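# Lay the cable in its chain and shut all bars

## Task

Place the cable inside the cable chain, then close each one of the chain's bars on top of it so that every bar ends up shut over the cable.

## Robot and tools

Robot: two six-joint arms, left_arm and right_arm, each with a two-finger gripper and a wrist camera (cam_left_wrist and cam_right_wrist, both 672x504). Every joint list, in calls and in results, uses the same order: shoulder pan, shoulder lift, elbow, wrist 1, wrist 2, wrist 3.

Frame: all hand positions, orientations and velocities are in the scene frame. Its origin sits at table-top height halfway between the two nominal arm bases. +x points out over the table, +z points up, and left_arm is on the +y side. Image left and right do not match arm names. Reported hand poses may be a few centimetres off, worse at long reach. end_effector_position is the point between the pads when closed. The fingers point along the gripper's +z and open along its y. A block sticks out about 10 cm toward the gripper's +x.

Row layout, used by both execute_actions and move: one flat list of 18 numbers covering both arms, even if only one moves. Numbers 1-6 are left_arm joint displacements, then left gripper position, force_limit, speed. Numbers 10-15 are right_arm joint displacements, then right position, force_limit, speed.

Joint numbers are scaled, each in [-1, 1]. 1.0 equals 1.371 rad for shoulder pan and lift, 1.714 rad for the elbow, and 2.057 rad for the three wrists. They are offsets, not poses. They count from the Joint targets shown in the latest result as they stood when the action or move began, not from the previous row. Sending the same offset in a later action moves the joint further. Sending 0 for all six joints re-commands the current targets. Stated ranges: elbow -3.142 to 3.142 rad, all others -6.283 to 6.283 rad. Asking for more than 0.010 rad past a range end gets the action rejected; a 'joint sent to its limit' line means a joint was clipped at its end.

Gripper numbers are absolute settings in [-1, 1]. position +1 is fully open (85 mm); the pads touch near -0.8; -1 closes until blocked. force_limit -1 to +1 sets how hard the motor may squeeze. speed -1 to +1 sets finger speed, roughly 20, 85 and 150 mm/s at -1, 0 and +1. Both force_limit and speed start at +1. A wide, fast close gives a much harder grip than a slow one. To leave a gripper unchanged, repeat the three values you last sent; 0 is a real command. A new force_limit or speed only applies after a position change of at least 0.01.

execute_actions(actions, cameras): actions is a list of actions; each action is a table of up to 15 rows, each row lasting one 1/30 s step, and the final row is held for the rest of the 15 steps. An empty list just reports state and images. cameras chooses which images come back: omitted, null or ["all"] for all, [] for none.

move(target, speed, blend, blocking, cameras): target is one 18-number row or a list of up to 15 rows; every row's offsets count from the same starting Joint targets. speed is the top rate in rad/s of the joint with the longest way to go (0.01 to 3.14, default 0.5), one value or one per target. blend, in rad, rounds corners between listed targets. blocking=false returns after about 0.5 s while the move continues. Joints move together so the hand follows a curve, and nothing is avoided on the way. Gripper values of the first target are sent at once; those of later targets are sent on arrival. The 'move:' line reports done, off_target, moving, held or fault, and may add limits=held.

wait(seconds): 0 to 10 s with each arm holding its last command. stop: brakes a running move; fingers keep going. zoom_image(camera, region): region [x0, y0, x1, y1] in pixels of that camera's last full image, at most 504x504. finished_scene(scene): give the current scene number once the cable is in and every bar is closed; this cannot be undone.

Result lines: Joint positions and Joint velocities per arm (rad, rad/s), Joint targets (the base for your next offsets), Joint torques (whole drive output, noisy, not contact alone), Tool commands, position_measured (counts: 3 fully open, 78 about 60 mm, 130 about 40 mm, 180 about 20 mm, 230 pads touching). object_status: 0 moving, 1 blocked while opening, 2 blocked while closing (a real grip), 3 reached requested position or pads met. 'joint command not followed' means the clearance check between arms withheld or altered steps. 'within noise' means the arm is still. MOTOR HOT warns of heating; overheating brakes the arm for 30-60 s.

Cautions: a net outside force near 150 N on any arm part, or contact torque at a joint limit (310 N m shoulders, 141 elbow, 52.6 wrists), stops that arm for 10 s; arms are stiff, so aiming even slightly past firm contact can trigger this. Approach slowly. Never let the arms hit or squeeze each other, and do not close a gripper on the other gripper's fingers. Do not drop things, release moving parts, slam, or grip hard on something still resting on the table. Anything falling or left off the table fails the job. Loose objects may be nudged now and then, so check the images. Avoid holding loads or stretched poses for long, which heats motors.

Each tool is called after "Emit:" as name(argument=value, ...), one argument or row to a line, values as JSON.

## Session

Emit:
execute_actions(
  actions=[],
)

Scene clock: 0.00 s.
left_arm: end_effector_position=(+0.3954, +0.0026, +0.2384) position_measured=3 object_status=3 end_effector_quat_wxyz=(-0.253, +0.935, +0.027, +0.247) | right_arm: end_effector_position=(+0.8485, -0.9217, +0.1228) position_measured=3 object_status=3 end_effector_quat_wxyz=(+0.651, -0.219, -0.653, +0.319)
Joint positions: left_arm=[1.664 -1.264 1.764 -1.557 -1.04 1.498] | right_arm=[2.669 -0.325 0.615 -0.23 -2.113 0.81]
Joint velocities: within noise
Joint torques (N m): no reading
Motor temperatures (°C): left_arm=[33 37 29 35 33 36] | right_arm=[33 33 35 32 38 33]
Joint targets: left_arm=[1.664 -1.264 1.764 -1.557 -1.040 1.498] | right_arm=[2.669 -0.325 0.615 -0.230 -2.113 0.810]
Tool commands: left_gripper/position=+1.0 left_gripper/force_limit=+1.0 left_gripper/speed=+1.0 right_gripper/position=+1.0 right_gripper/force_limit=+1.0 right_gripper/speed=+1.0
camera_calibration:
cam_left_wrist: T_world_to_cam=[[0.125041, -0.877874, -0.462279, 0.0751562], [-0.987154, -0.0633729, -0.146668, 0.438817], [0.0994597, 0.47468, -0.874521, 0.290593], [0, 0, 0, 1]] pos_world=[0.39488, -0.0441522, 0.353233]
cam_right_wrist: T_world_to_cam=[[-0.124475, 0.733168, -0.668559, 0.864349], [0.357603, -0.595368, -0.719484, -0.745835], [-0.925541, -0.328637, -0.188075, 0.631825], [0, 0, 0, 1]] pos_world=[0.959083, -0.870118, 0.160082]

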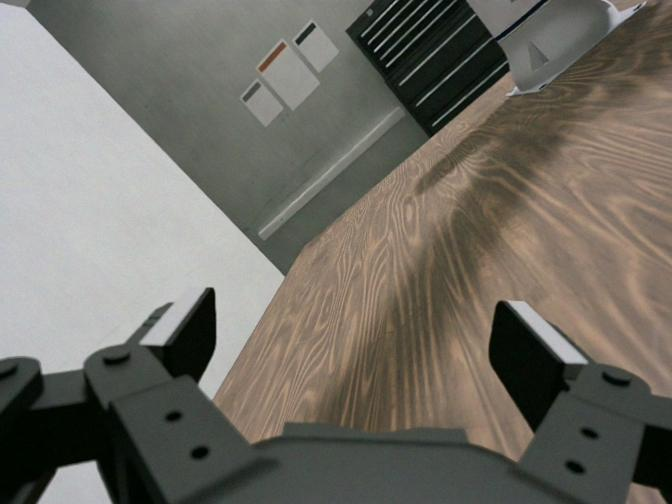

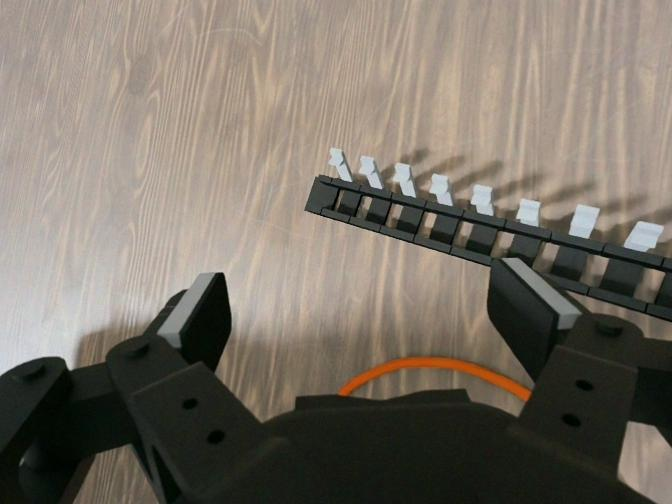

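Emit:
move(
  target=[0.2312,-0.2458,-0.1138,0.0088,-0.2581,0.2343,1,1,1,0.1685,-0.9664,0.9247,-0.9193,0.2635,0.384,1,1,1],
  speed=0.8,
)

Emit:
zoom_image(
  camera="cam_right_wrist",
  region=[260, 60, 560, 360],
)

Scene clock: 16.10 s.
left_arm: end_effector_position=(+0.4430, +0.0996, +0.5478) position_measured=3 object_status=3 end_effector_quat_wxyz=(+0.000, +1.000, +0.017, +0.000) | right_arm: end_effector_position=(+0.6022, -0.5240, +0.2302) position_measured=3 object_status=3 end_effector_quat_wxyz=(+0.001, +0.777, +0.629, +0.000)
Joint positions: left_arm=[1.982 -1.601 1.569 -1.538 -1.571 1.98] | right_arm=[2.9 -1.651 2.2 -2.121 -1.571 1.6]
Joint velocities: within noise
Joint torques (N m): left_arm=[11.73 -49.26 -63.76 -2.9 -2.39 2.87] | right_arm=[18.28 -45.53 -50.16 -10.42 2.46 2.02]
Motor temperatures (°C): left_arm=[33 37 29 35 33 36] | right_arm=[33 33 35 32 38 33]
Joint targets: left_arm=[1.982 -1.601 1.569 -1.538 -1.571 1.980] | right_arm=[2.900 -1.651 2.200 -2.122 -1.571 1.600]
move: done
camera_calibration:
cam_left_wrist: T_world_to_cam=[[-0.00929658, -0.999705, 0.0224425, 0.103474], [-0.931354, 0.0168263, 0.363726, 0.225104], [-0.363996, -0.0175205, -0.931236, 0.795764], [0, 0, 0, 1]] pos_world=[0.500268, 0.113598, 0.656845]
cam_right_wrist: T_world_to_cam=[[0.986664, -0.162588, 0.00774631, -0.680319], [-0.156815, -0.936717, 0.313001, -0.450516], [-0.0436341, -0.310042, -0.949721, 0.20884], [0, 0, 0, 1]] pos_world=[0.609711, -0.467869, 0.344622]

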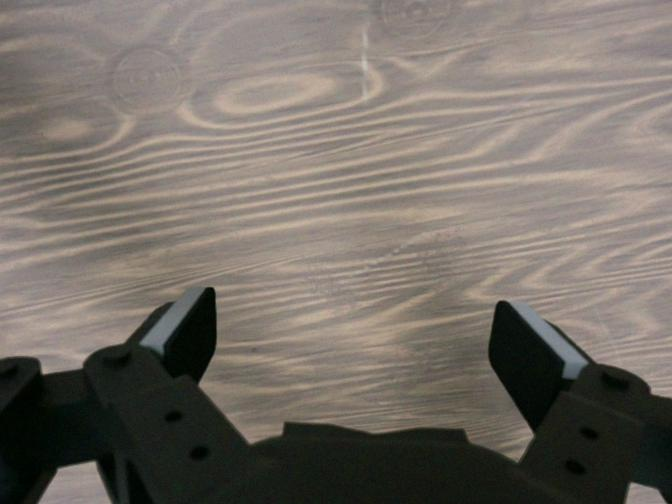

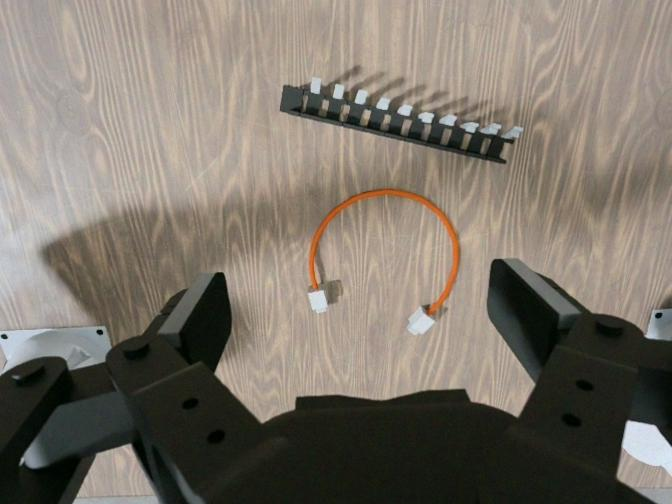

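Scaled by 1.680 from the camera's 672x504 image, which has a finer 960x720 frame.

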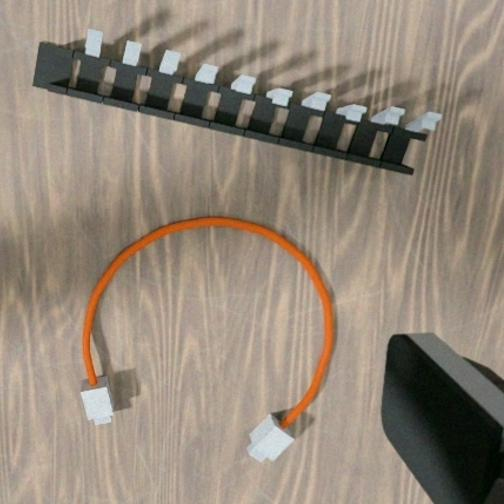

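Emit:
move(
  target=[-0.3293,-0.041,0.4728,-0.367,0,-1,1,1,1,0.4641,0.0409,0.0719,-0.0861,0,1,1,1,1],
  speed=1.2,
  cameras=[],
)

Emit:
move(
  target=[0,0,0,0,0,-0.823,1,1,1,0.4641,0,0,0,0,0.704,1,1,1],
  speed=1.0,
)

Scene clock: 38.60 s.
left_arm: end_effector_position=(+0.1686, +0.1340, +0.1503) position_measured=3 object_status=3 end_effector_quat_wxyz=(+0.000, +0.682, +0.731, +0.000) | right_arm: end_effector_position=(+0.4201, -0.2065, +0.1497) position_measured=3 object_status=3 end_effector_quat_wxyz=(+0.000, +1.000, -0.030, +0.000)
Joint positions: left_arm=[1.53 -1.657 2.38 -2.293 -1.571 -0.077] | right_arm=[3.537 -1.595 2.324 -2.299 -1.571 3.657]
Joint velocities: within noise
Joint torques (N m): left_arm=[-8.09 -34.24 -28.77 -6.98 -1.11 -1.54] | right_arm=[15.41 -21.72 -43.29 -9.82 1.41 1.58]
Motor temperatures (°C): left_arm=[33 37 29 35 33 36] | right_arm=[33 33 35 32 38 33]
Joint targets: left_arm=[1.530 -1.657 2.380 -2.293 -1.571 -0.077] | right_arm=[3.537 -1.595 2.324 -2.299 -1.571 3.657]
move: done
No camera images: "cameras" was empty.

Scene clock: 41.03 s.
left_arm: end_effector_position=(+0.1686, +0.1340, +0.1502) position_measured=3 object_status=3 end_effector_quat_wxyz=(+0.000, -0.096, +0.995, +0.000) | right_arm: end_effector_position=(+0.1093, -0.0474, +0.1497) position_measured=3 object_status=3 end_effector_quat_wxyz=(+0.001, +0.907, -0.422, +0.000)
Joint positions: left_arm=[1.53 -1.657 2.38 -2.293 -1.571 -1.77] | right_arm=[4.173 -1.595 2.324 -2.299 -1.571 5.105]
Joint velocities: within noise
Joint torques (N m): left_arm=[-7.3 -34.22 -34.32 -6.62 -0.6 -1.88] | right_arm=[17.67 -35.27 -51.49 -7.53 1.18 1.96]
Motor temperatures (°C): left_arm=[33 37 29 35 33 36] | right_arm=[33 33 35 32 38 33]
Joint targets: left_arm=[1.530 -1.657 2.380 -2.293 -1.571 -1.770] | right_arm=[4.173 -1.595 2.324 -2.299 -1.571 5.105]
move: done
camera_calibration:
cam_left_wrist: T_world_to_cam=[[-0.146873, 0.988875, 0.0235528, -0.0991898], [0.923143, 0.12848, 0.362354, -0.213849], [0.355297, 0.0749627, -0.931743, 0.192766], [0, 0, 0, 1]] pos_world=[0.114356, 0.111111, 0.259434]
cam_right_wrist: T_world_to_cam=[[-0.73448, -0.678588, 0.00759225, 0.0478999], [-0.643019, 0.699471, 0.311877, 0.0747055], [-0.216946, 0.224185, -0.950092, 0.302896], [0, 0, 0, 1]] pos_world=[0.148931, -0.0876549, 0.264116]

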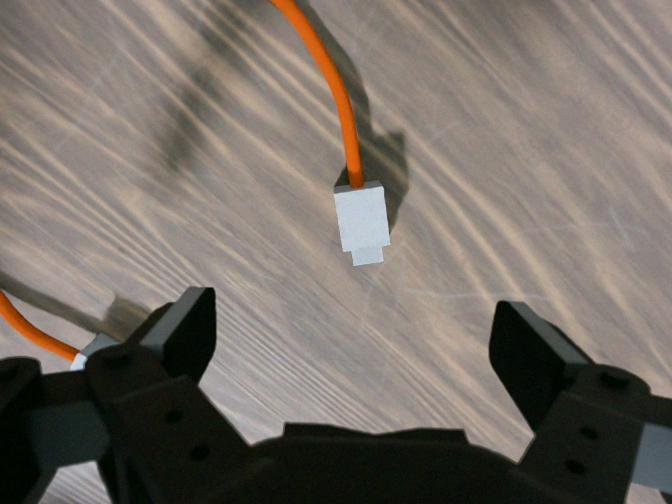

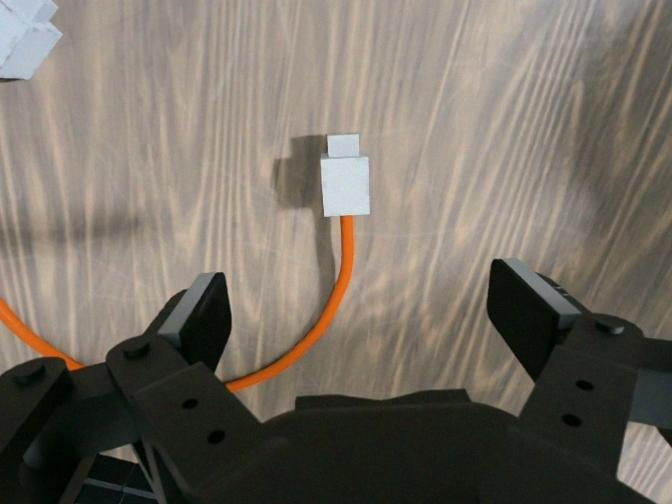

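Emit:
move(
  target=[-0.01,0.1835,0.052,-0.1661,0,-0.0193,1,1,1,0.0125,0.1602,0.0617,-0.1585,0,-0.0643,1,1,1],
  speed=0.15,
)

Scene clock: 56.00 s.
left_arm: end_effector_position=(+0.1617, +0.1281, +0.0229) position_measured=3 object_status=3 end_effector_quat_wxyz=(+0.000, -0.109, +0.994, +0.000) | right_arm: end_effector_position=(+0.0956, -0.0545, +0.0220) position_measured=3 object_status=3 end_effector_quat_wxyz=(+0.000, +0.936, -0.353, +0.000)
Joint positions: left_arm=[1.516 -1.405 2.469 -2.635 -1.571 -1.81] | right_arm=[4.19 -1.375 2.429 -2.625 -1.571 4.973]
Joint velocities: within noise
Joint torques (N m): left_arm=[-8.71 -28.12 -17.95 -7.31 0.76 -1.63] | right_arm=[16.22 -30.29 -25.8 -9.93 0.26 -2.12]
Motor temperatures (°C): left_arm=[33 37 29 34 33 36] | right_arm=[33 33 35 32 38 33]
Joint targets: left_arm=[1.516 -1.405 2.469 -2.635 -1.571 -1.810] | right_arm=[4.190 -1.375 2.429 -2.625 -1.571 4.973]
move: done
camera_calibration:
cam_left_wrist: T_world_to_cam=[[-0.172751, 0.984704, 0.0226945, -0.0865616], [0.919443, 0.152953, 0.362257, -0.163203], [0.353244, 0.0834463, -0.931802, 0.0762519], [0, 0, 0, 1]] pos_world=[0.108166, 0.103837, 0.132137]
cam_right_wrist: T_world_to_cam=[[-0.625423, -0.780254, 0.00708307, 0.0180349], [-0.739915, 0.595922, 0.312094, 0.114279], [-0.247734, 0.18995, -0.950025, 0.181372], [0, 0, 0, 1]] pos_world=[0.140768, -0.0884812, 0.136515]

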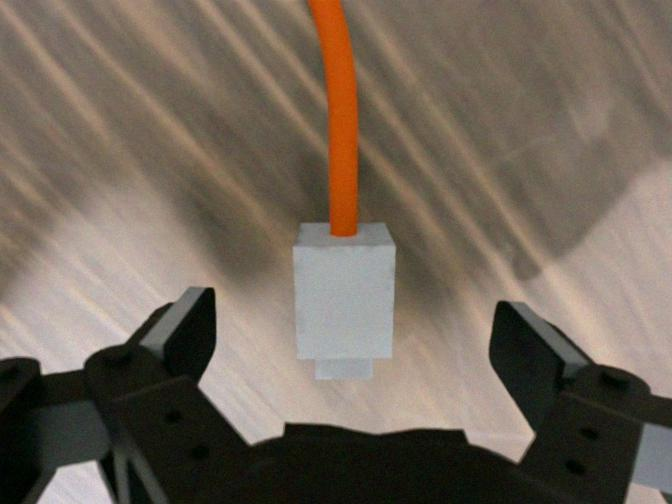

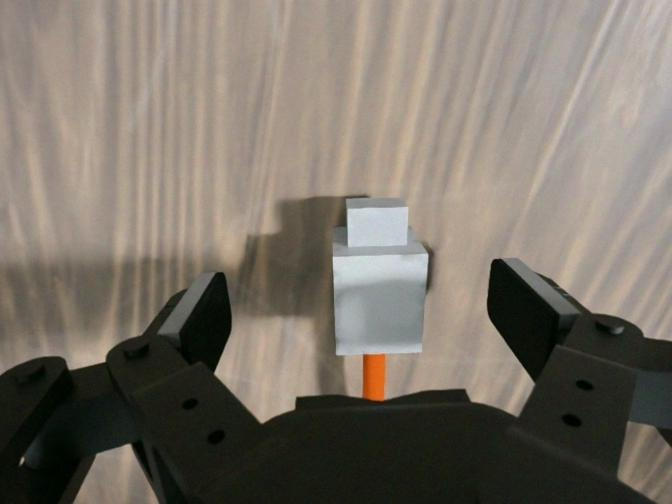

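Emit:
move(
  target=[
    [0,0,0,0,0,0,1,1,1,0,0,0,0,0,0,-1,-0.8,-1],
    [0,-0.1838,-0.0519,0.1663,0,0,1,1,1,0,0,0,0,0,0,-1,-0.8,-1],
    [0.3146,0.0867,-0.3611,0.2432,0,0.4348,1,1,1,0,0,0,0,0,0,-1,-0.8,-1],
  ],
  speed=[0.2,0.3,0.6],
)

Emit:
zoom_image(
  camera="cam_right_wrist",
  region=[40, 100, 340, 300],
)

Emit:
zoom_image(
  camera="cam_right_wrist",
  region=[330, 100, 630, 300],
)

Scene clock: 76.93 s.
left_arm: end_effector_position=(+0.4659, -0.0100, +0.2006) position_measured=3 object_status=3 end_effector_quat_wxyz=(+0.000, +0.122, +0.993, +0.000) | right_arm: end_effector_position=(+0.0956, -0.0545, +0.0220) position_measured=160 object_status=2 end_effector_quat_wxyz=(+0.000, +0.936, -0.353, +0.000)
Joint positions: left_arm=[1.948 -1.286 1.85 -2.135 -1.571 -0.916] | right_arm=[4.19 -1.375 2.429 -2.625 -1.571 4.973]
Joint velocities: within noise
Joint torques (N m): left_arm=[12.16 -50.81 -57.85 -2.95 2.01 2.51] | right_arm=[14.8 -33.52 -37.16 -4.04 -0.55 -1.46]
Motor temperatures (°C): left_arm=[33 36 29 34 33 36] | right_arm=[33 33 35 32 38 33]
Joint targets: left_arm=[1.948 -1.286 1.850 -2.135 -1.571 -0.916] | right_arm=[4.190 -1.375 2.429 -2.625 -1.571 4.973]
move: done
camera_calibration:
cam_left_wrist: T_world_to_cam=[[0.28515, 0.958219, 0.0224824, -0.115624], [0.890813, -0.273602, 0.362758, -0.477118], [0.353753, -0.0834129, -0.931612, 0.143904], [0, 0, 0, 1]] pos_world=[0.407086, -0.00774404, 0.309741]
cam_right_wrist: T_world_to_cam=[[-0.625404, -0.780268, 0.00715757, 0.0180215], [-0.739929, 0.595934, 0.312037, 0.114321], [-0.247738, 0.189853, -0.950043, 0.181272], [0, 0, 0, 1]] pos_world=[0.140768, -0.0884815, 0.136415]

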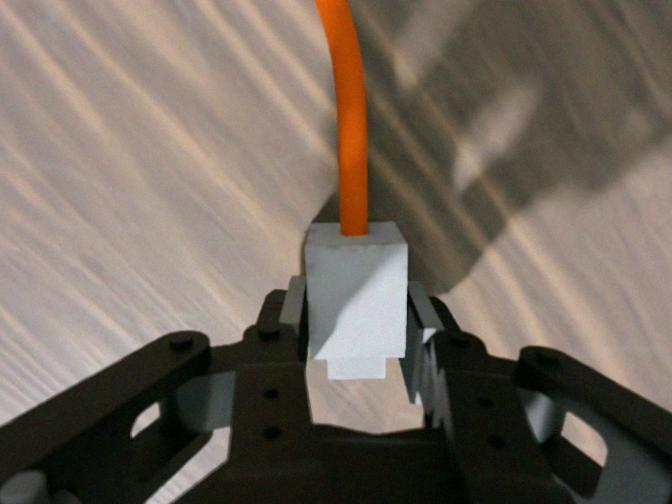

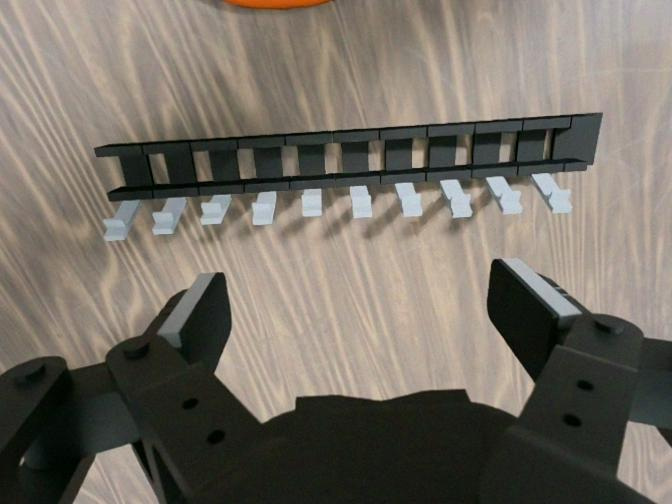

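Scaled by 1.680 from the camera's 672x504 image, which has a finer 960x720 frame.

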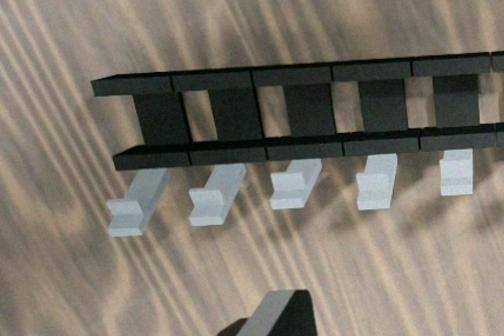

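Scaled by 1.680 from the camera's 672x504 image, which has a finer 960x720 frame.

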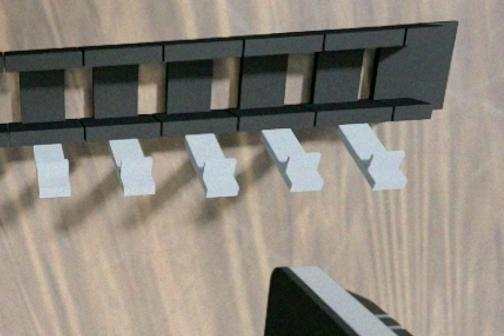

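Emit:
move(
  target=[
    [-0.3151,-0.2706,0.3092,-0.0768,0,-0.4346,1,1,1,0,0,0,0,0,0,-1,-0.8,-1],
    [-0.3151,-0.0868,0.3611,-0.2431,0,-0.4346,1,1,1,0,0,0,0,0,0,-1,-0.8,-1],
    [-0.3151,-0.0868,0.3611,-0.2431,0,-0.4346,-1,-0.8,-1,0,0,0,0,0,0,-1,-0.8,-1],
  ],
  speed=[0.6,0.2,0.1],
)

Scene clock: 107.67 s.
left_arm: end_effector_position=(+0.1613, +0.1280, +0.0229) position_measured=162 object_status=2 end_effector_quat_wxyz=(+0.000, -0.108, +0.994, +0.000) | right_arm: end_effector_position=(+0.0956, -0.0545, +0.0220) position_measured=160 object_status=2 end_effector_quat_wxyz=(+0.000, +0.936, -0.353, +0.000)
Joint positions: left_arm=[1.516 -1.405 2.469 -2.635 -1.571 -1.81] | right_arm=[4.19 -1.375 2.429 -2.625 -1.571 4.973]
Joint velocities: within noise
Joint torques (N m): left_arm=[-3.89 -27.97 -22.53 -6.02 2.08 -1.12] | right_arm=[10.46 -34.47 -25.48 -5.97 -0.89 -0.95]
Motor temperatures (°C): left_arm=[33 36 29 34 33 36] | right_arm=[33 33 35 32 38 33]
Joint targets: left_arm=[1.516 -1.405 2.469 -2.635 -1.571 -1.810] | right_arm=[4.190 -1.375 2.429 -2.625 -1.571 4.973]
move: done
camera_calibration:
cam_left_wrist: T_world_to_cam=[[-0.171668, 0.984894, 0.0226898, -0.0867596], [0.919607, 0.151943, 0.362266, -0.162708], [0.353346, 0.0830552, -0.931799, 0.0763313], [0, 0, 0, 1]] pos_world=[0.107762, 0.103831, 0.132037]
cam_right_wrist: T_world_to_cam=[[-0.625404, -0.780268, 0.00715757, 0.0180215], [-0.739929, 0.595934, 0.312037, 0.114321], [-0.247738, 0.189853, -0.950043, 0.181272], [0, 0, 0, 1]] pos_world=[0.140768, -0.0884815, 0.136415]

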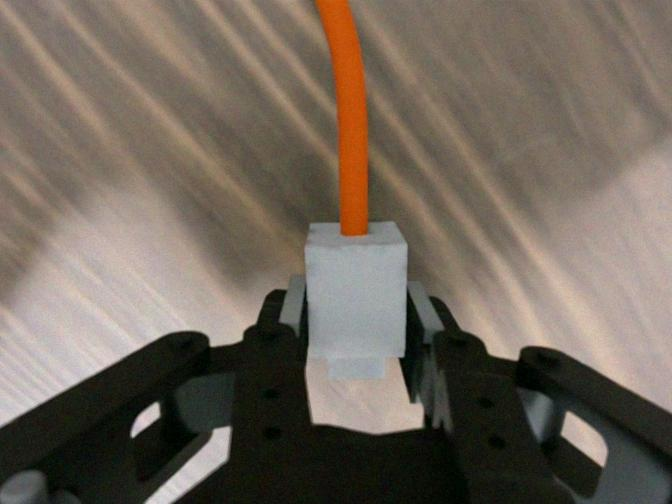

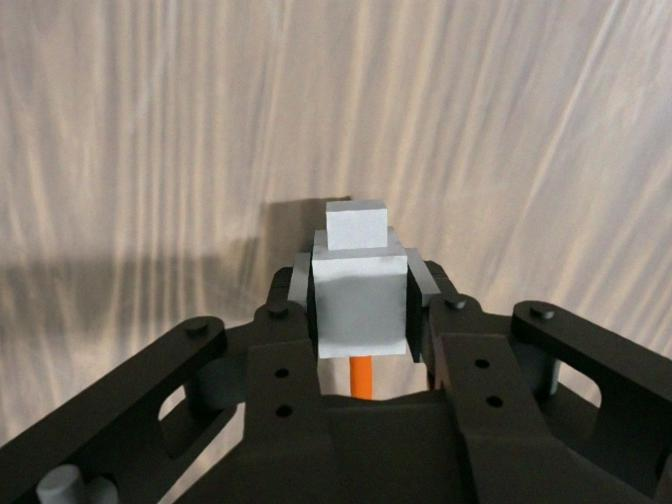

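Emit:
move(
  target=[
    [0,-0.0535,-0.0104,0.0444,0,0,-1,-0.8,-1,0,-0.0504,-0.0097,0.0418,0,0,-1,-0.8,-1],
    [0.1121,-0.1847,0.0953,0.0438,0,0.86,-1,-0.8,-1,-0.2495,-0.2198,0.1282,0.0397,0,-0.9844,-1,-0.8,-1],
  ],
  speed=[0.15,0.5],
)

Scene clock: 130.40 s.
left_arm: end_effector_position=(+0.2214, +0.2700, +0.0558) position_measured=162 object_status=2 end_effector_quat_wxyz=(+0.000, +0.644, +0.765, +0.000) | right_arm: end_effector_position=(+0.1696, -0.2109, +0.0549) position_measured=160 object_status=2 end_effector_quat_wxyz=(+0.000, +0.887, +0.462, +0.000)
Joint positions: left_arm=[1.669 -1.659 2.632 -2.545 -1.571 -0.041] | right_arm=[3.848 -1.676 2.649 -2.543 -1.571 2.948]
Joint velocities: within noise
Joint torques (N m): left_arm=[10.02 -27.53 -22.08 -6.98 2.21 2.98] | right_arm=[-3.2 -29.8 -30.53 -9.56 -0.42 -2.36]
Motor temperatures (°C): left_arm=[33 36 29 34 33 36] | right_arm=[33 33 35 32 38 33]
Joint targets: left_arm=[1.669 -1.659 2.632 -2.545 -1.571 -0.040] | right_arm=[3.848 -1.676 2.649 -2.543 -1.571 2.948]
move: done
camera_calibration:
cam_left_wrist: T_world_to_cam=[[0.991549, 0.12775, 0.0226124, -0.243141], [0.1109, -0.925064, 0.36326, 0.218337], [0.0673244, -0.357682, -0.931413, 0.256339], [0, 0, 0, 1]] pos_world=[0.199615, 0.324724, 0.164942]
cam_right_wrist: T_world_to_cam=[[0.84525, -0.534324, 0.00704555, -0.255574], [-0.509344, -0.801607, 0.313041, -0.0818935], [-0.161618, -0.268186, -0.949714, 0.149394], [0, 0, 0, 1]] pos_world=[0.198457, -0.16214, 0.169319]

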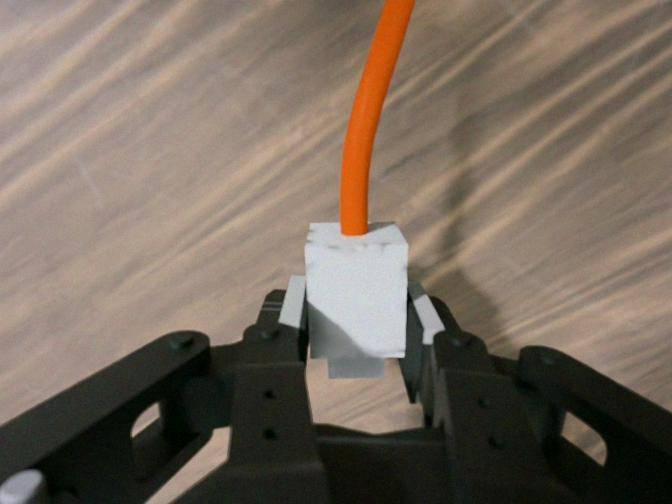

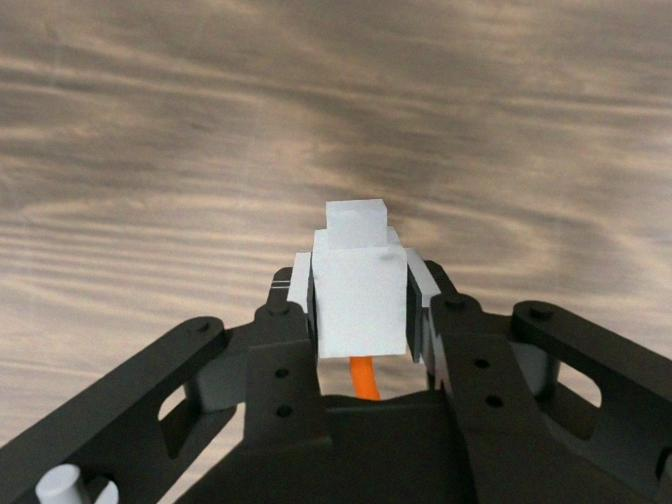

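Emit:
move(
  target=[0.2179,0.0392,-0.0363,0.0048,0,0.341,-1,-0.8,-1,-0.0931,-0.0462,0.0186,0.0149,0,-0.247,-1,-0.8,-1],
  speed=0.3,
)

Scene clock: 142.33 s.
left_arm: end_effector_position=(+0.3321, +0.3193, +0.0604) position_measured=162 object_status=2 end_effector_quat_wxyz=(-0.001, +0.784, +0.621, +0.000) | right_arm: end_effector_position=(+0.1988, -0.2469, +0.0600) position_measured=160 object_status=2 end_effector_quat_wxyz=(+0.000, +0.783, +0.621, +0.000)
Joint positions: left_arm=[1.968 -1.605 2.57 -2.535 -1.571 0.661] | right_arm=[3.721 -1.74 2.681 -2.512 -1.571 2.44]
Joint velocities: within noise
Joint torques (N m): left_arm=[7.14 -14.88 -45.55 -2.75 2.26 2.41] | right_arm=[-4.32 -25.4 -32.86 -3.72 -0.6 -1.99]
Motor temperatures (°C): left_arm=[33 36 29 34 33 36] | right_arm=[33 33 35 32 38 33]
Joint targets: left_arm=[1.968 -1.605 2.570 -2.535 -1.571 0.661] | right_arm=[3.720 -1.740 2.681 -2.512 -1.571 2.440]
move: done
camera_calibration:
cam_left_wrist: T_world_to_cam=[[0.962302, -0.271093, 0.0219771, -0.222262], [-0.260376, -0.89487, 0.362509, 0.363685], [-0.0786072, -0.354566, -0.931721, 0.318225], [0, 0, 0, 1]] pos_world=[0.333593, 0.378028, 0.169542]
cam_right_wrist: T_world_to_cam=[[0.983237, -0.182184, 0.00730444, -0.240002], [-0.175304, -0.933573, 0.312586, -0.196426], [-0.050129, -0.308627, -0.949861, 0.117138], [0, 0, 0, 1]] pos_world=[0.207416, -0.190951, 0.174418]

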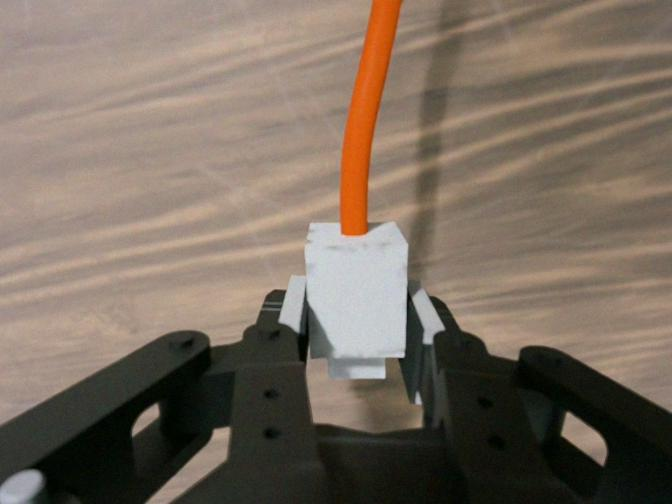

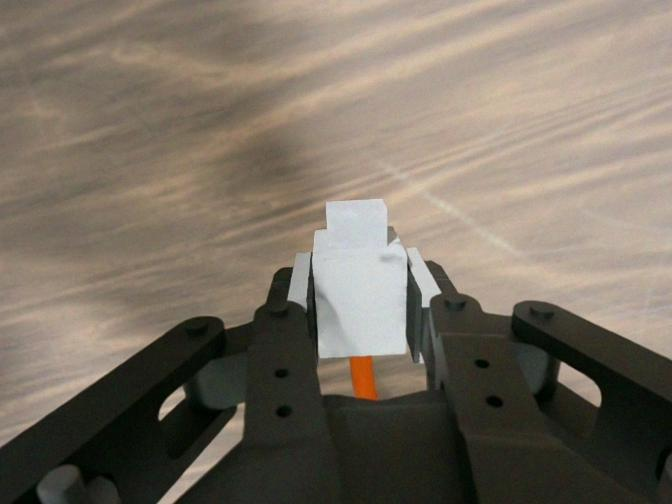

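Emit:
move(
  target=[0.1794,0.129,-0.1711,0.0562,0,0.1198,-1,-0.8,-1,-0.2171,0.0436,-0.0838,0.0408,0,-0.1449,-1,-0.8,-1],
  speed=0.15,
)

Scene clock: 154.10 s.
left_arm: end_effector_position=(+0.4981, +0.2852, +0.0955) position_measured=162 object_status=2 end_effector_quat_wxyz=(+0.000, +0.784, +0.621, +0.000) | right_arm: end_effector_position=(+0.3638, -0.2890, +0.0949) position_measured=160 object_status=2 end_effector_quat_wxyz=(+0.000, +0.783, +0.622, +0.000)
Joint positions: left_arm=[2.214 -1.428 2.277 -2.419 -1.571 0.907] | right_arm=[3.423 -1.68 2.538 -2.429 -1.571 2.142]
Joint velocities: within noise
Joint torques (N m): left_arm=[12.41 -31.8 -49.72 -2.73 2.15 3.26] | right_arm=[-2.55 -9.72 -63.69 -3.09 -0.48 -2.52]
Motor temperatures (°C): left_arm=[33 36 29 34 33 36] | right_arm=[33 33 35 32 38 33]
Joint targets: left_arm=[2.214 -1.428 2.277 -2.419 -1.571 0.908] | right_arm=[3.423 -1.680 2.537 -2.429 -1.571 2.142]
move: done
camera_calibration:
cam_left_wrist: T_world_to_cam=[[0.962129, -0.271651, 0.022656, -0.391758], [-0.261078, -0.894393, 0.36318, 0.363782], [-0.0783947, -0.355341, -0.931444, 0.352017], [0, 0, 0, 1]] pos_world=[0.499493, 0.344029, 0.204642]
cam_right_wrist: T_world_to_cam=[[0.98333, -0.181682, 0.00728636, -0.409978], [-0.174813, -0.93361, 0.312751, -0.217955], [-0.0500186, -0.308811, -0.949807, 0.145467], [0, 0, 0, 1]] pos_world=[0.372319, -0.233049, 0.209318]

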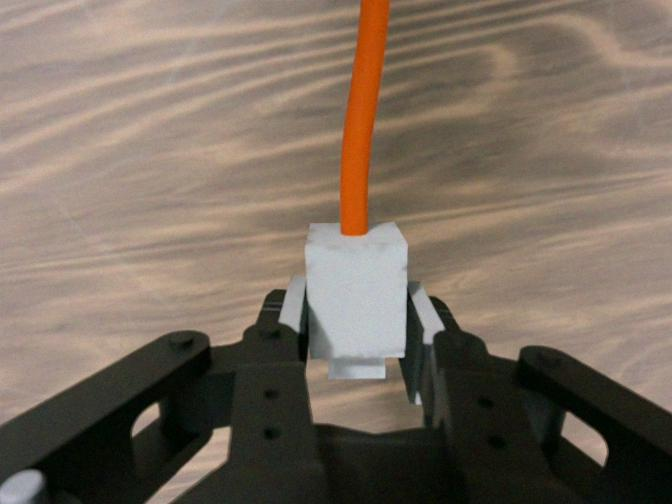

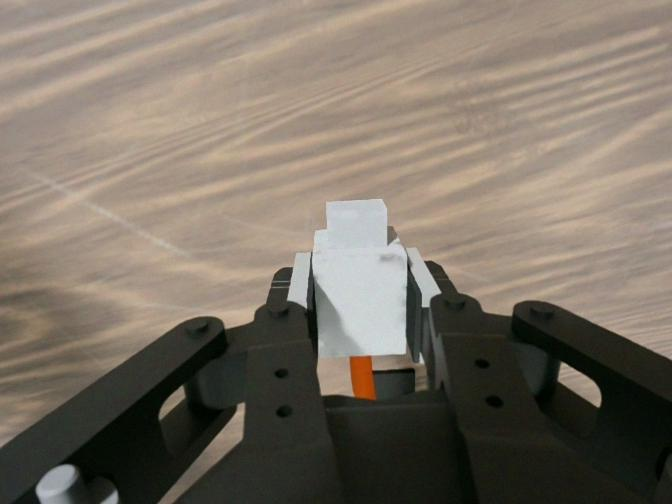

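Emit:
move(
  target=[0.0184,0.0213,-0.0215,0.0034,0,0.0121,-1,-0.8,-1,-0.0259,0.0137,-0.0093,-0.0008,0,-0.017,-1,-0.8,-1],
  speed=0.06,
)

Emit:
zoom_image(
  camera="cam_left_wrist",
  region=[200, 0, 500, 250],
)

Emit:
zoom_image(
  camera="cam_right_wrist",
  region=[280, 320, 460, 440],
)

Scene clock: 165.53 s.
left_arm: end_effector_position=(+0.5202, +0.2818, +0.0957) position_measured=162 object_status=2 end_effector_quat_wxyz=(+0.000, +0.784, +0.621, +0.000) | right_arm: end_effector_position=(+0.3840, -0.2983, +0.0949) position_measured=160 object_status=2 end_effector_quat_wxyz=(+0.000, +0.783, +0.621, +0.000)
Joint positions: left_arm=[2.239 -1.399 2.24 -2.412 -1.571 0.932] | right_arm=[3.387 -1.661 2.522 -2.43 -1.571 2.107]
Joint velocities: within noise
Joint torques (N m): left_arm=[9.62 -34.61 -49.06 -2.69 2.38 2.85] | right_arm=[-6.27 -12.23 -63.84 -9.94 -0.68 -1.95]
Motor temperatures (°C): left_arm=[33 36 29 34 33 36] | right_arm=[33 33 35 32 38 33]
Joint targets: left_arm=[2.239 -1.399 2.240 -2.412 -1.571 0.932] | right_arm=[3.387 -1.661 2.521 -2.430 -1.571 2.107]
move: done
camera_calibration:
cam_left_wrist: T_world_to_cam=[[0.962224, -0.271272, 0.0231687, -0.414206], [-0.260877, -0.894303, 0.363546, 0.36635], [-0.0778999, -0.355857, -0.931288, 0.352554], [0, 0, 0, 1]] pos_world=[0.521595, 0.340724, 0.204741]
cam_right_wrist: T_world_to_cam=[[0.983231, -0.182257, 0.00618797, -0.431594], [-0.174991, -0.933396, 0.313291, -0.223034], [-0.0513236, -0.30912, -0.949637, 0.143918], [0, 0, 0, 1]] pos_world=[0.392714, -0.242352, 0.209215]

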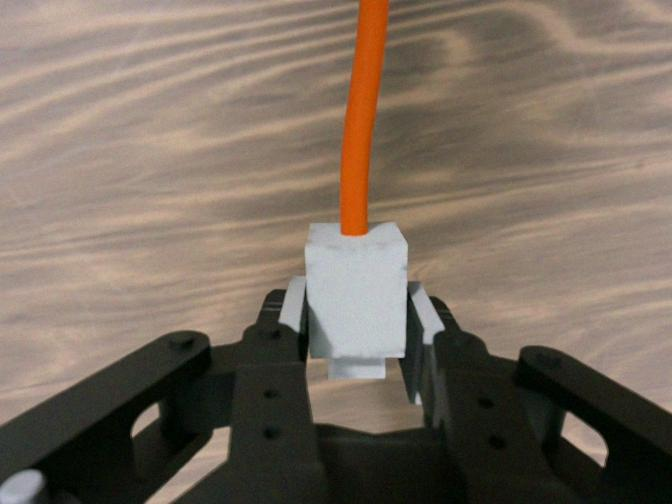

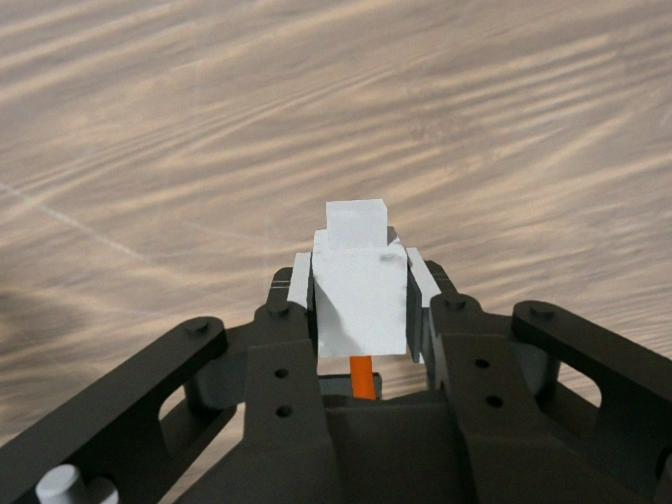

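Scaled by 1.680 from the camera's 672x504 image, which has a finer 960x720 frame.

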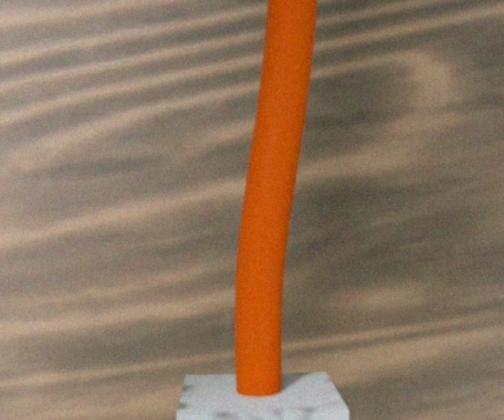

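Scaled by 2.800 from the camera's 672x504 image, which has a finer 960x720 frame.

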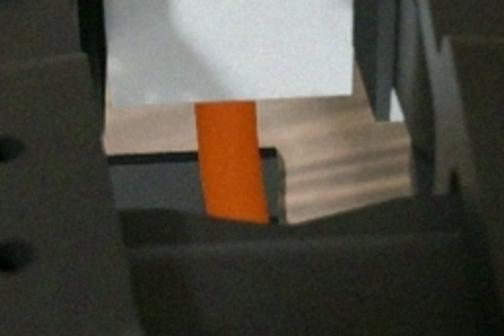

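Emit:
move(
  target=[0.0042,0.0009,-0.0008,0.0001,0,0.0028,-1,-0.8,-1,-0.0046,-0.0009,0.0006,-0.0003,0,-0.0033,-1,-0.8,-1],
  speed=0.03,
)

Emit:
zoom_image(
  camera="cam_left_wrist",
  region=[200, 0, 500, 250],
)

Scene clock: 184.07 s.
left_arm: end_effector_position=(+0.5228, +0.2841, +0.0956) position_measured=162 object_status=2 end_effector_quat_wxyz=(+0.000, +0.784, +0.621, +0.000) | right_arm: end_effector_position=(+0.3856, -0.3007, +0.0950) position_measured=160 object_status=2 end_effector_quat_wxyz=(+0.000, +0.783, +0.622, +0.000)
Joint positions: left_arm=[2.245 -1.398 2.239 -2.412 -1.571 0.938] | right_arm=[3.381 -1.662 2.522 -2.431 -1.571 2.1]
Joint velocities: within noise
Joint torques (N m): left_arm=[12.19 -35.16 -48.94 -2.69 2.34 3.39] | right_arm=[-5.09 -36.54 -35.51 -9.69 -0.39 -2.34]
Motor temperatures (°C): left_arm=[33 36 30 34 33 36] | right_arm=[33 33 35 32 38 33]
Joint targets: left_arm=[2.245 -1.398 2.239 -2.412 -1.571 0.938] | right_arm=[3.381 -1.662 2.523 -2.431 -1.571 2.100]
move: done
camera_calibration:
cam_left_wrist: T_world_to_cam=[[0.962222, -0.271282, 0.0231435, -0.416072], [-0.260884, -0.894334, 0.363463, 0.369154], [-0.0779029, -0.35577, -0.931321, 0.35346], [0, 0, 0, 1]] pos_world=[0.524195, 0.343025, 0.204641]
cam_right_wrist: T_world_to_cam=[[0.983313, -0.181791, 0.00692854, -0.433583], [-0.174796, -0.933551, 0.312935, -0.225081], [-0.0504207, -0.308924, -0.949749, 0.143067], [0, 0, 0, 1]] pos_world=[0.394218, -0.24475, 0.209317]

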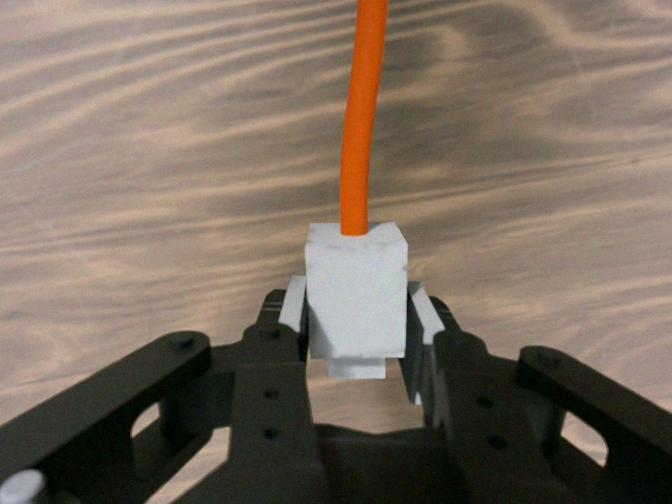

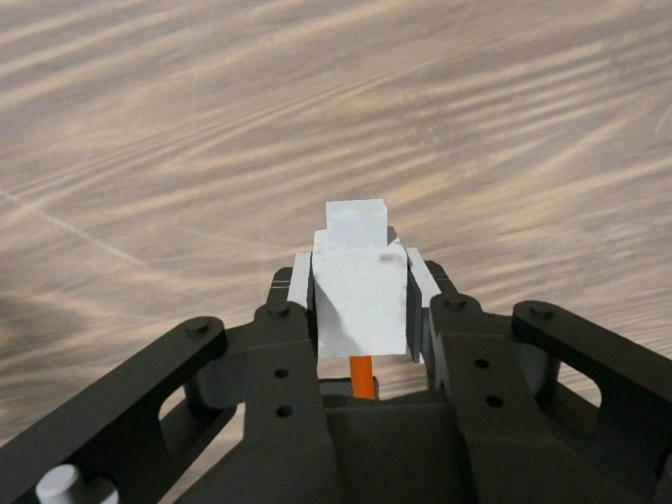

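Scaled by 1.680 from the camera's 672x504 image, which has a finer 960x720 frame.

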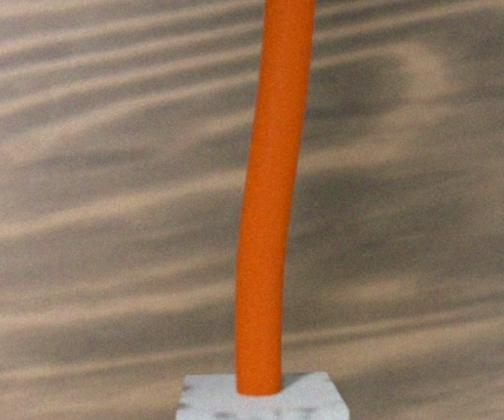

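Emit:
move(
  target=[0.0028,0.0006,-0.0005,0.0001,0,0.0019,-1,-0.8,-1,-0.0031,-0.0006,0.0004,-0.0002,0,-0.0022,-1,-0.8,-1],
  speed=0.03,
)

Emit:
zoom_image(
  camera="cam_left_wrist",
  region=[200, 0, 500, 250],
)

Emit:
zoom_image(
  camera="cam_right_wrist",
  region=[280, 320, 460, 440],
)

Scene clock: 189.40 s.
left_arm: end_effector_position=(+0.5245, +0.2859, +0.0955) position_measured=162 object_status=2 end_effector_quat_wxyz=(+0.000, +0.784, +0.621, +0.000) | right_arm: end_effector_position=(+0.3866, -0.3024, +0.0950) position_measured=162 object_status=0 end_effector_quat_wxyz=(+0.000, +0.783, +0.622, +0.000)
Joint positions: left_arm=[2.249 -1.397 2.238 -2.412 -1.571 0.942] | right_arm=[3.377 -1.663 2.523 -2.431 -1.571 2.096]
Joint velocities: within noise
Joint torques (N m): left_arm=[10.72 -36.66 -47.53 -2.74 2.28 2.79] | right_arm=[-4.74 -34.78 -37.6 -9.11 -0.49 -2.29]
Motor temperatures (°C): left_arm=[33 36 30 34 33 36] | right_arm=[33 33 35 32 38 33]
Joint targets: left_arm=[2.249 -1.397 2.238 -2.412 -1.571 0.942] | right_arm=[3.377 -1.663 2.523 -2.431 -1.571 2.095]
move: done
camera_calibration:
cam_left_wrist: T_world_to_cam=[[0.962203, -0.271364, 0.0229386, -0.417136], [-0.260894, -0.89436, 0.363394, 0.371272], [-0.0780967, -0.355643, -0.931353, 0.354206], [0, 0, 0, 1]] pos_world=[0.525895, 0.344826, 0.204541]
cam_right_wrist: T_world_to_cam=[[0.983377, -0.181423, 0.00741017, -0.434815], [-0.174607, -0.933659, 0.312719, -0.226597], [-0.0498158, -0.308814, -0.949817, 0.142486], [0, 0, 0, 1]] pos_world=[0.39512, -0.246448, 0.209419]

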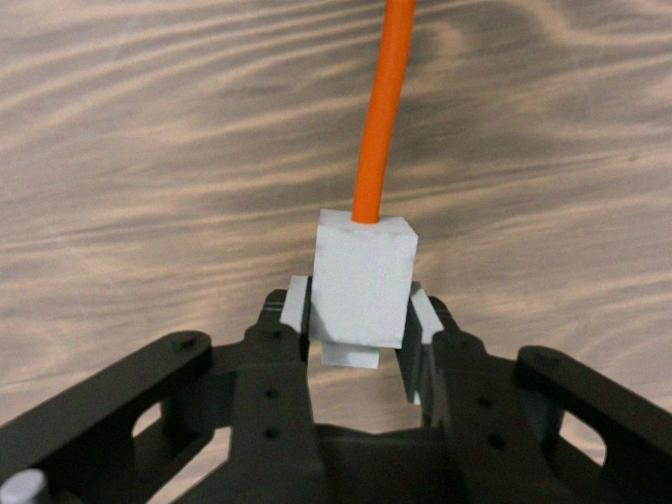

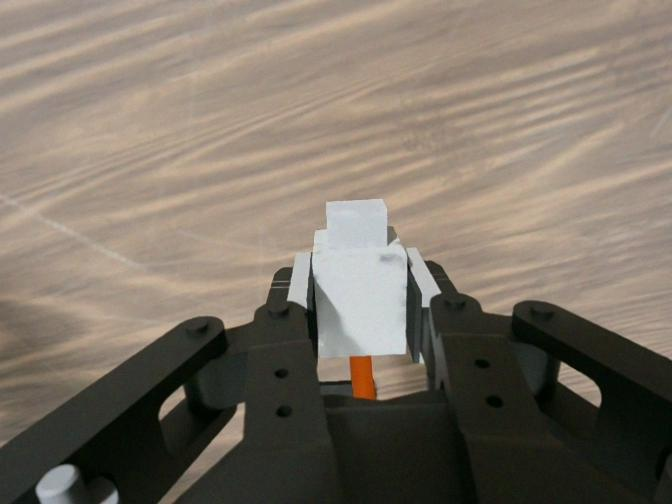

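Scaled by 1.680 from the camera's 672x504 image, which has a finer 960x720 frame.

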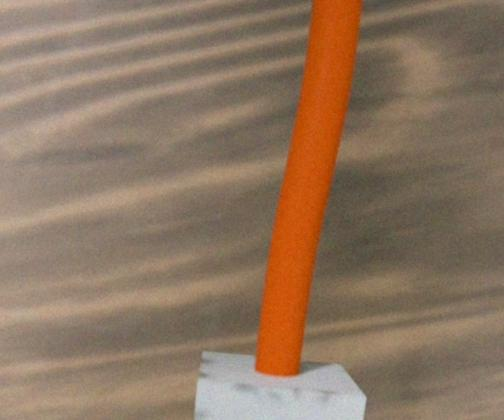

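Scaled by 2.800 from the camera's 672x504 image, which has a finer 960x720 frame.

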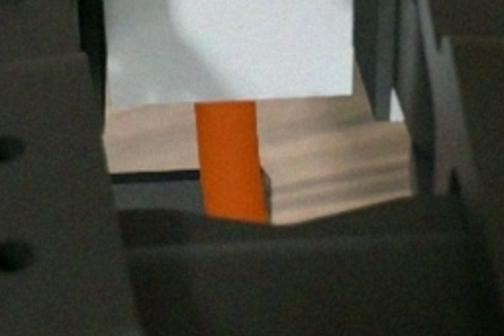

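Emit:
move(
  target=[-0.002,-0.0004,0.0004,0,0,-0.0013,-0.97,0.2,-1,0.0021,0.0004,-0.0003,0.0001,0,0.0015,-0.97,0.2,-1],
  speed=0.03,
)

Emit:
zoom_image(
  camera="cam_left_wrist",
  region=[200, 0, 600, 300],
)

Scene clock: 199.13 s.
left_arm: end_effector_position=(+0.5233, +0.2848, +0.0955) position_measured=164 object_status=2 end_effector_quat_wxyz=(+0.000, +0.784, +0.621, +0.000) | right_arm: end_effector_position=(+0.3860, -0.3013, +0.0950) position_measured=164 object_status=2 end_effector_quat_wxyz=(+0.000, +0.783, +0.622, +0.000)
Joint positions: left_arm=[2.246 -1.397 2.238 -2.412 -1.571 0.94] | right_arm=[3.379 -1.663 2.523 -2.431 -1.571 2.098]
Joint velocities: within noise
Joint torques (N m): left_arm=[-8.17 -52.55 -25.88 -4.41 2.44 -1.84] | right_arm=[15.99 -9.45 -61.79 -3.36 -0.48 1.72]
Motor temperatures (°C): left_arm=[33 36 30 34 33 36] | right_arm=[33 33 35 32 38 33]
Joint targets: left_arm=[2.246 -1.397 2.238 -2.412 -1.571 0.939] | right_arm=[3.380 -1.663 2.523 -2.431 -1.571 2.099]
move: done
camera_calibration:
cam_left_wrist: T_world_to_cam=[[0.9622, -0.271387, 0.0228147, -0.416341], [-0.260876, -0.894389, 0.363336, 0.370014], [-0.0781992, -0.355553, -0.931379, 0.353757], [0, 0, 0, 1]] pos_world=[0.524794, 0.343726, 0.204542]
cam_right_wrist: T_world_to_cam=[[0.983326, -0.181711, 0.00719236, -0.434127], [-0.17481, -0.933605, 0.312768, -0.225575], [-0.0501184, -0.30881, -0.949802, 0.142917], [0, 0, 0, 1]] pos_world=[0.394618, -0.245349, 0.209418]

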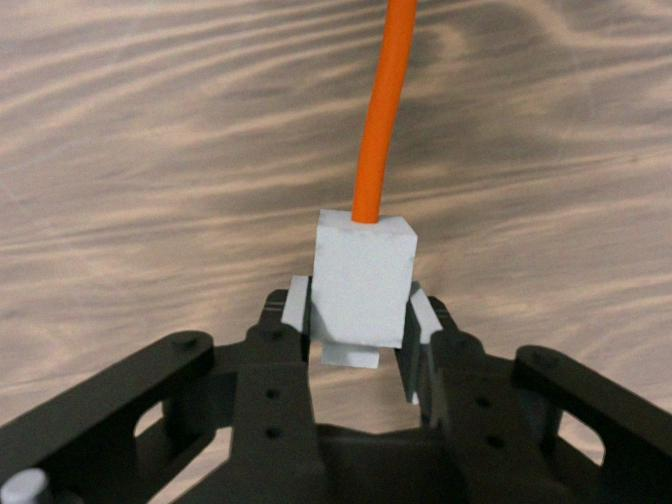

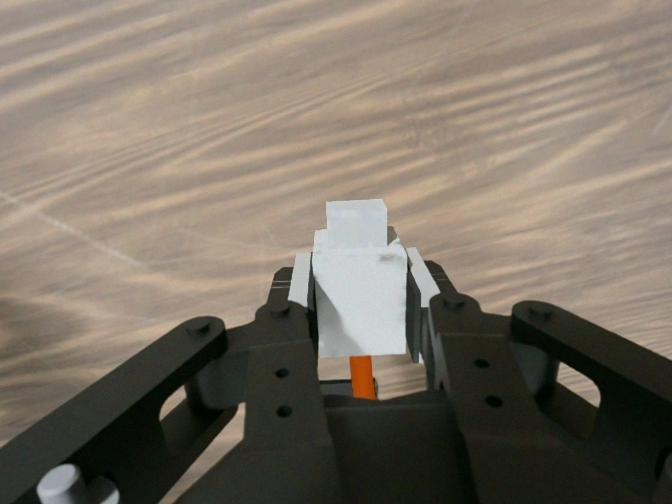

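Scaled by 1.260 from the camera's 672x504 image, which has a finer 960x720 frame.

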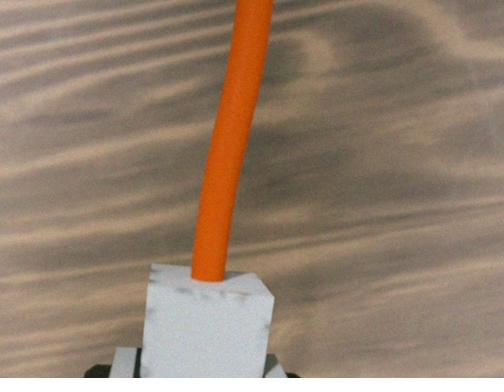

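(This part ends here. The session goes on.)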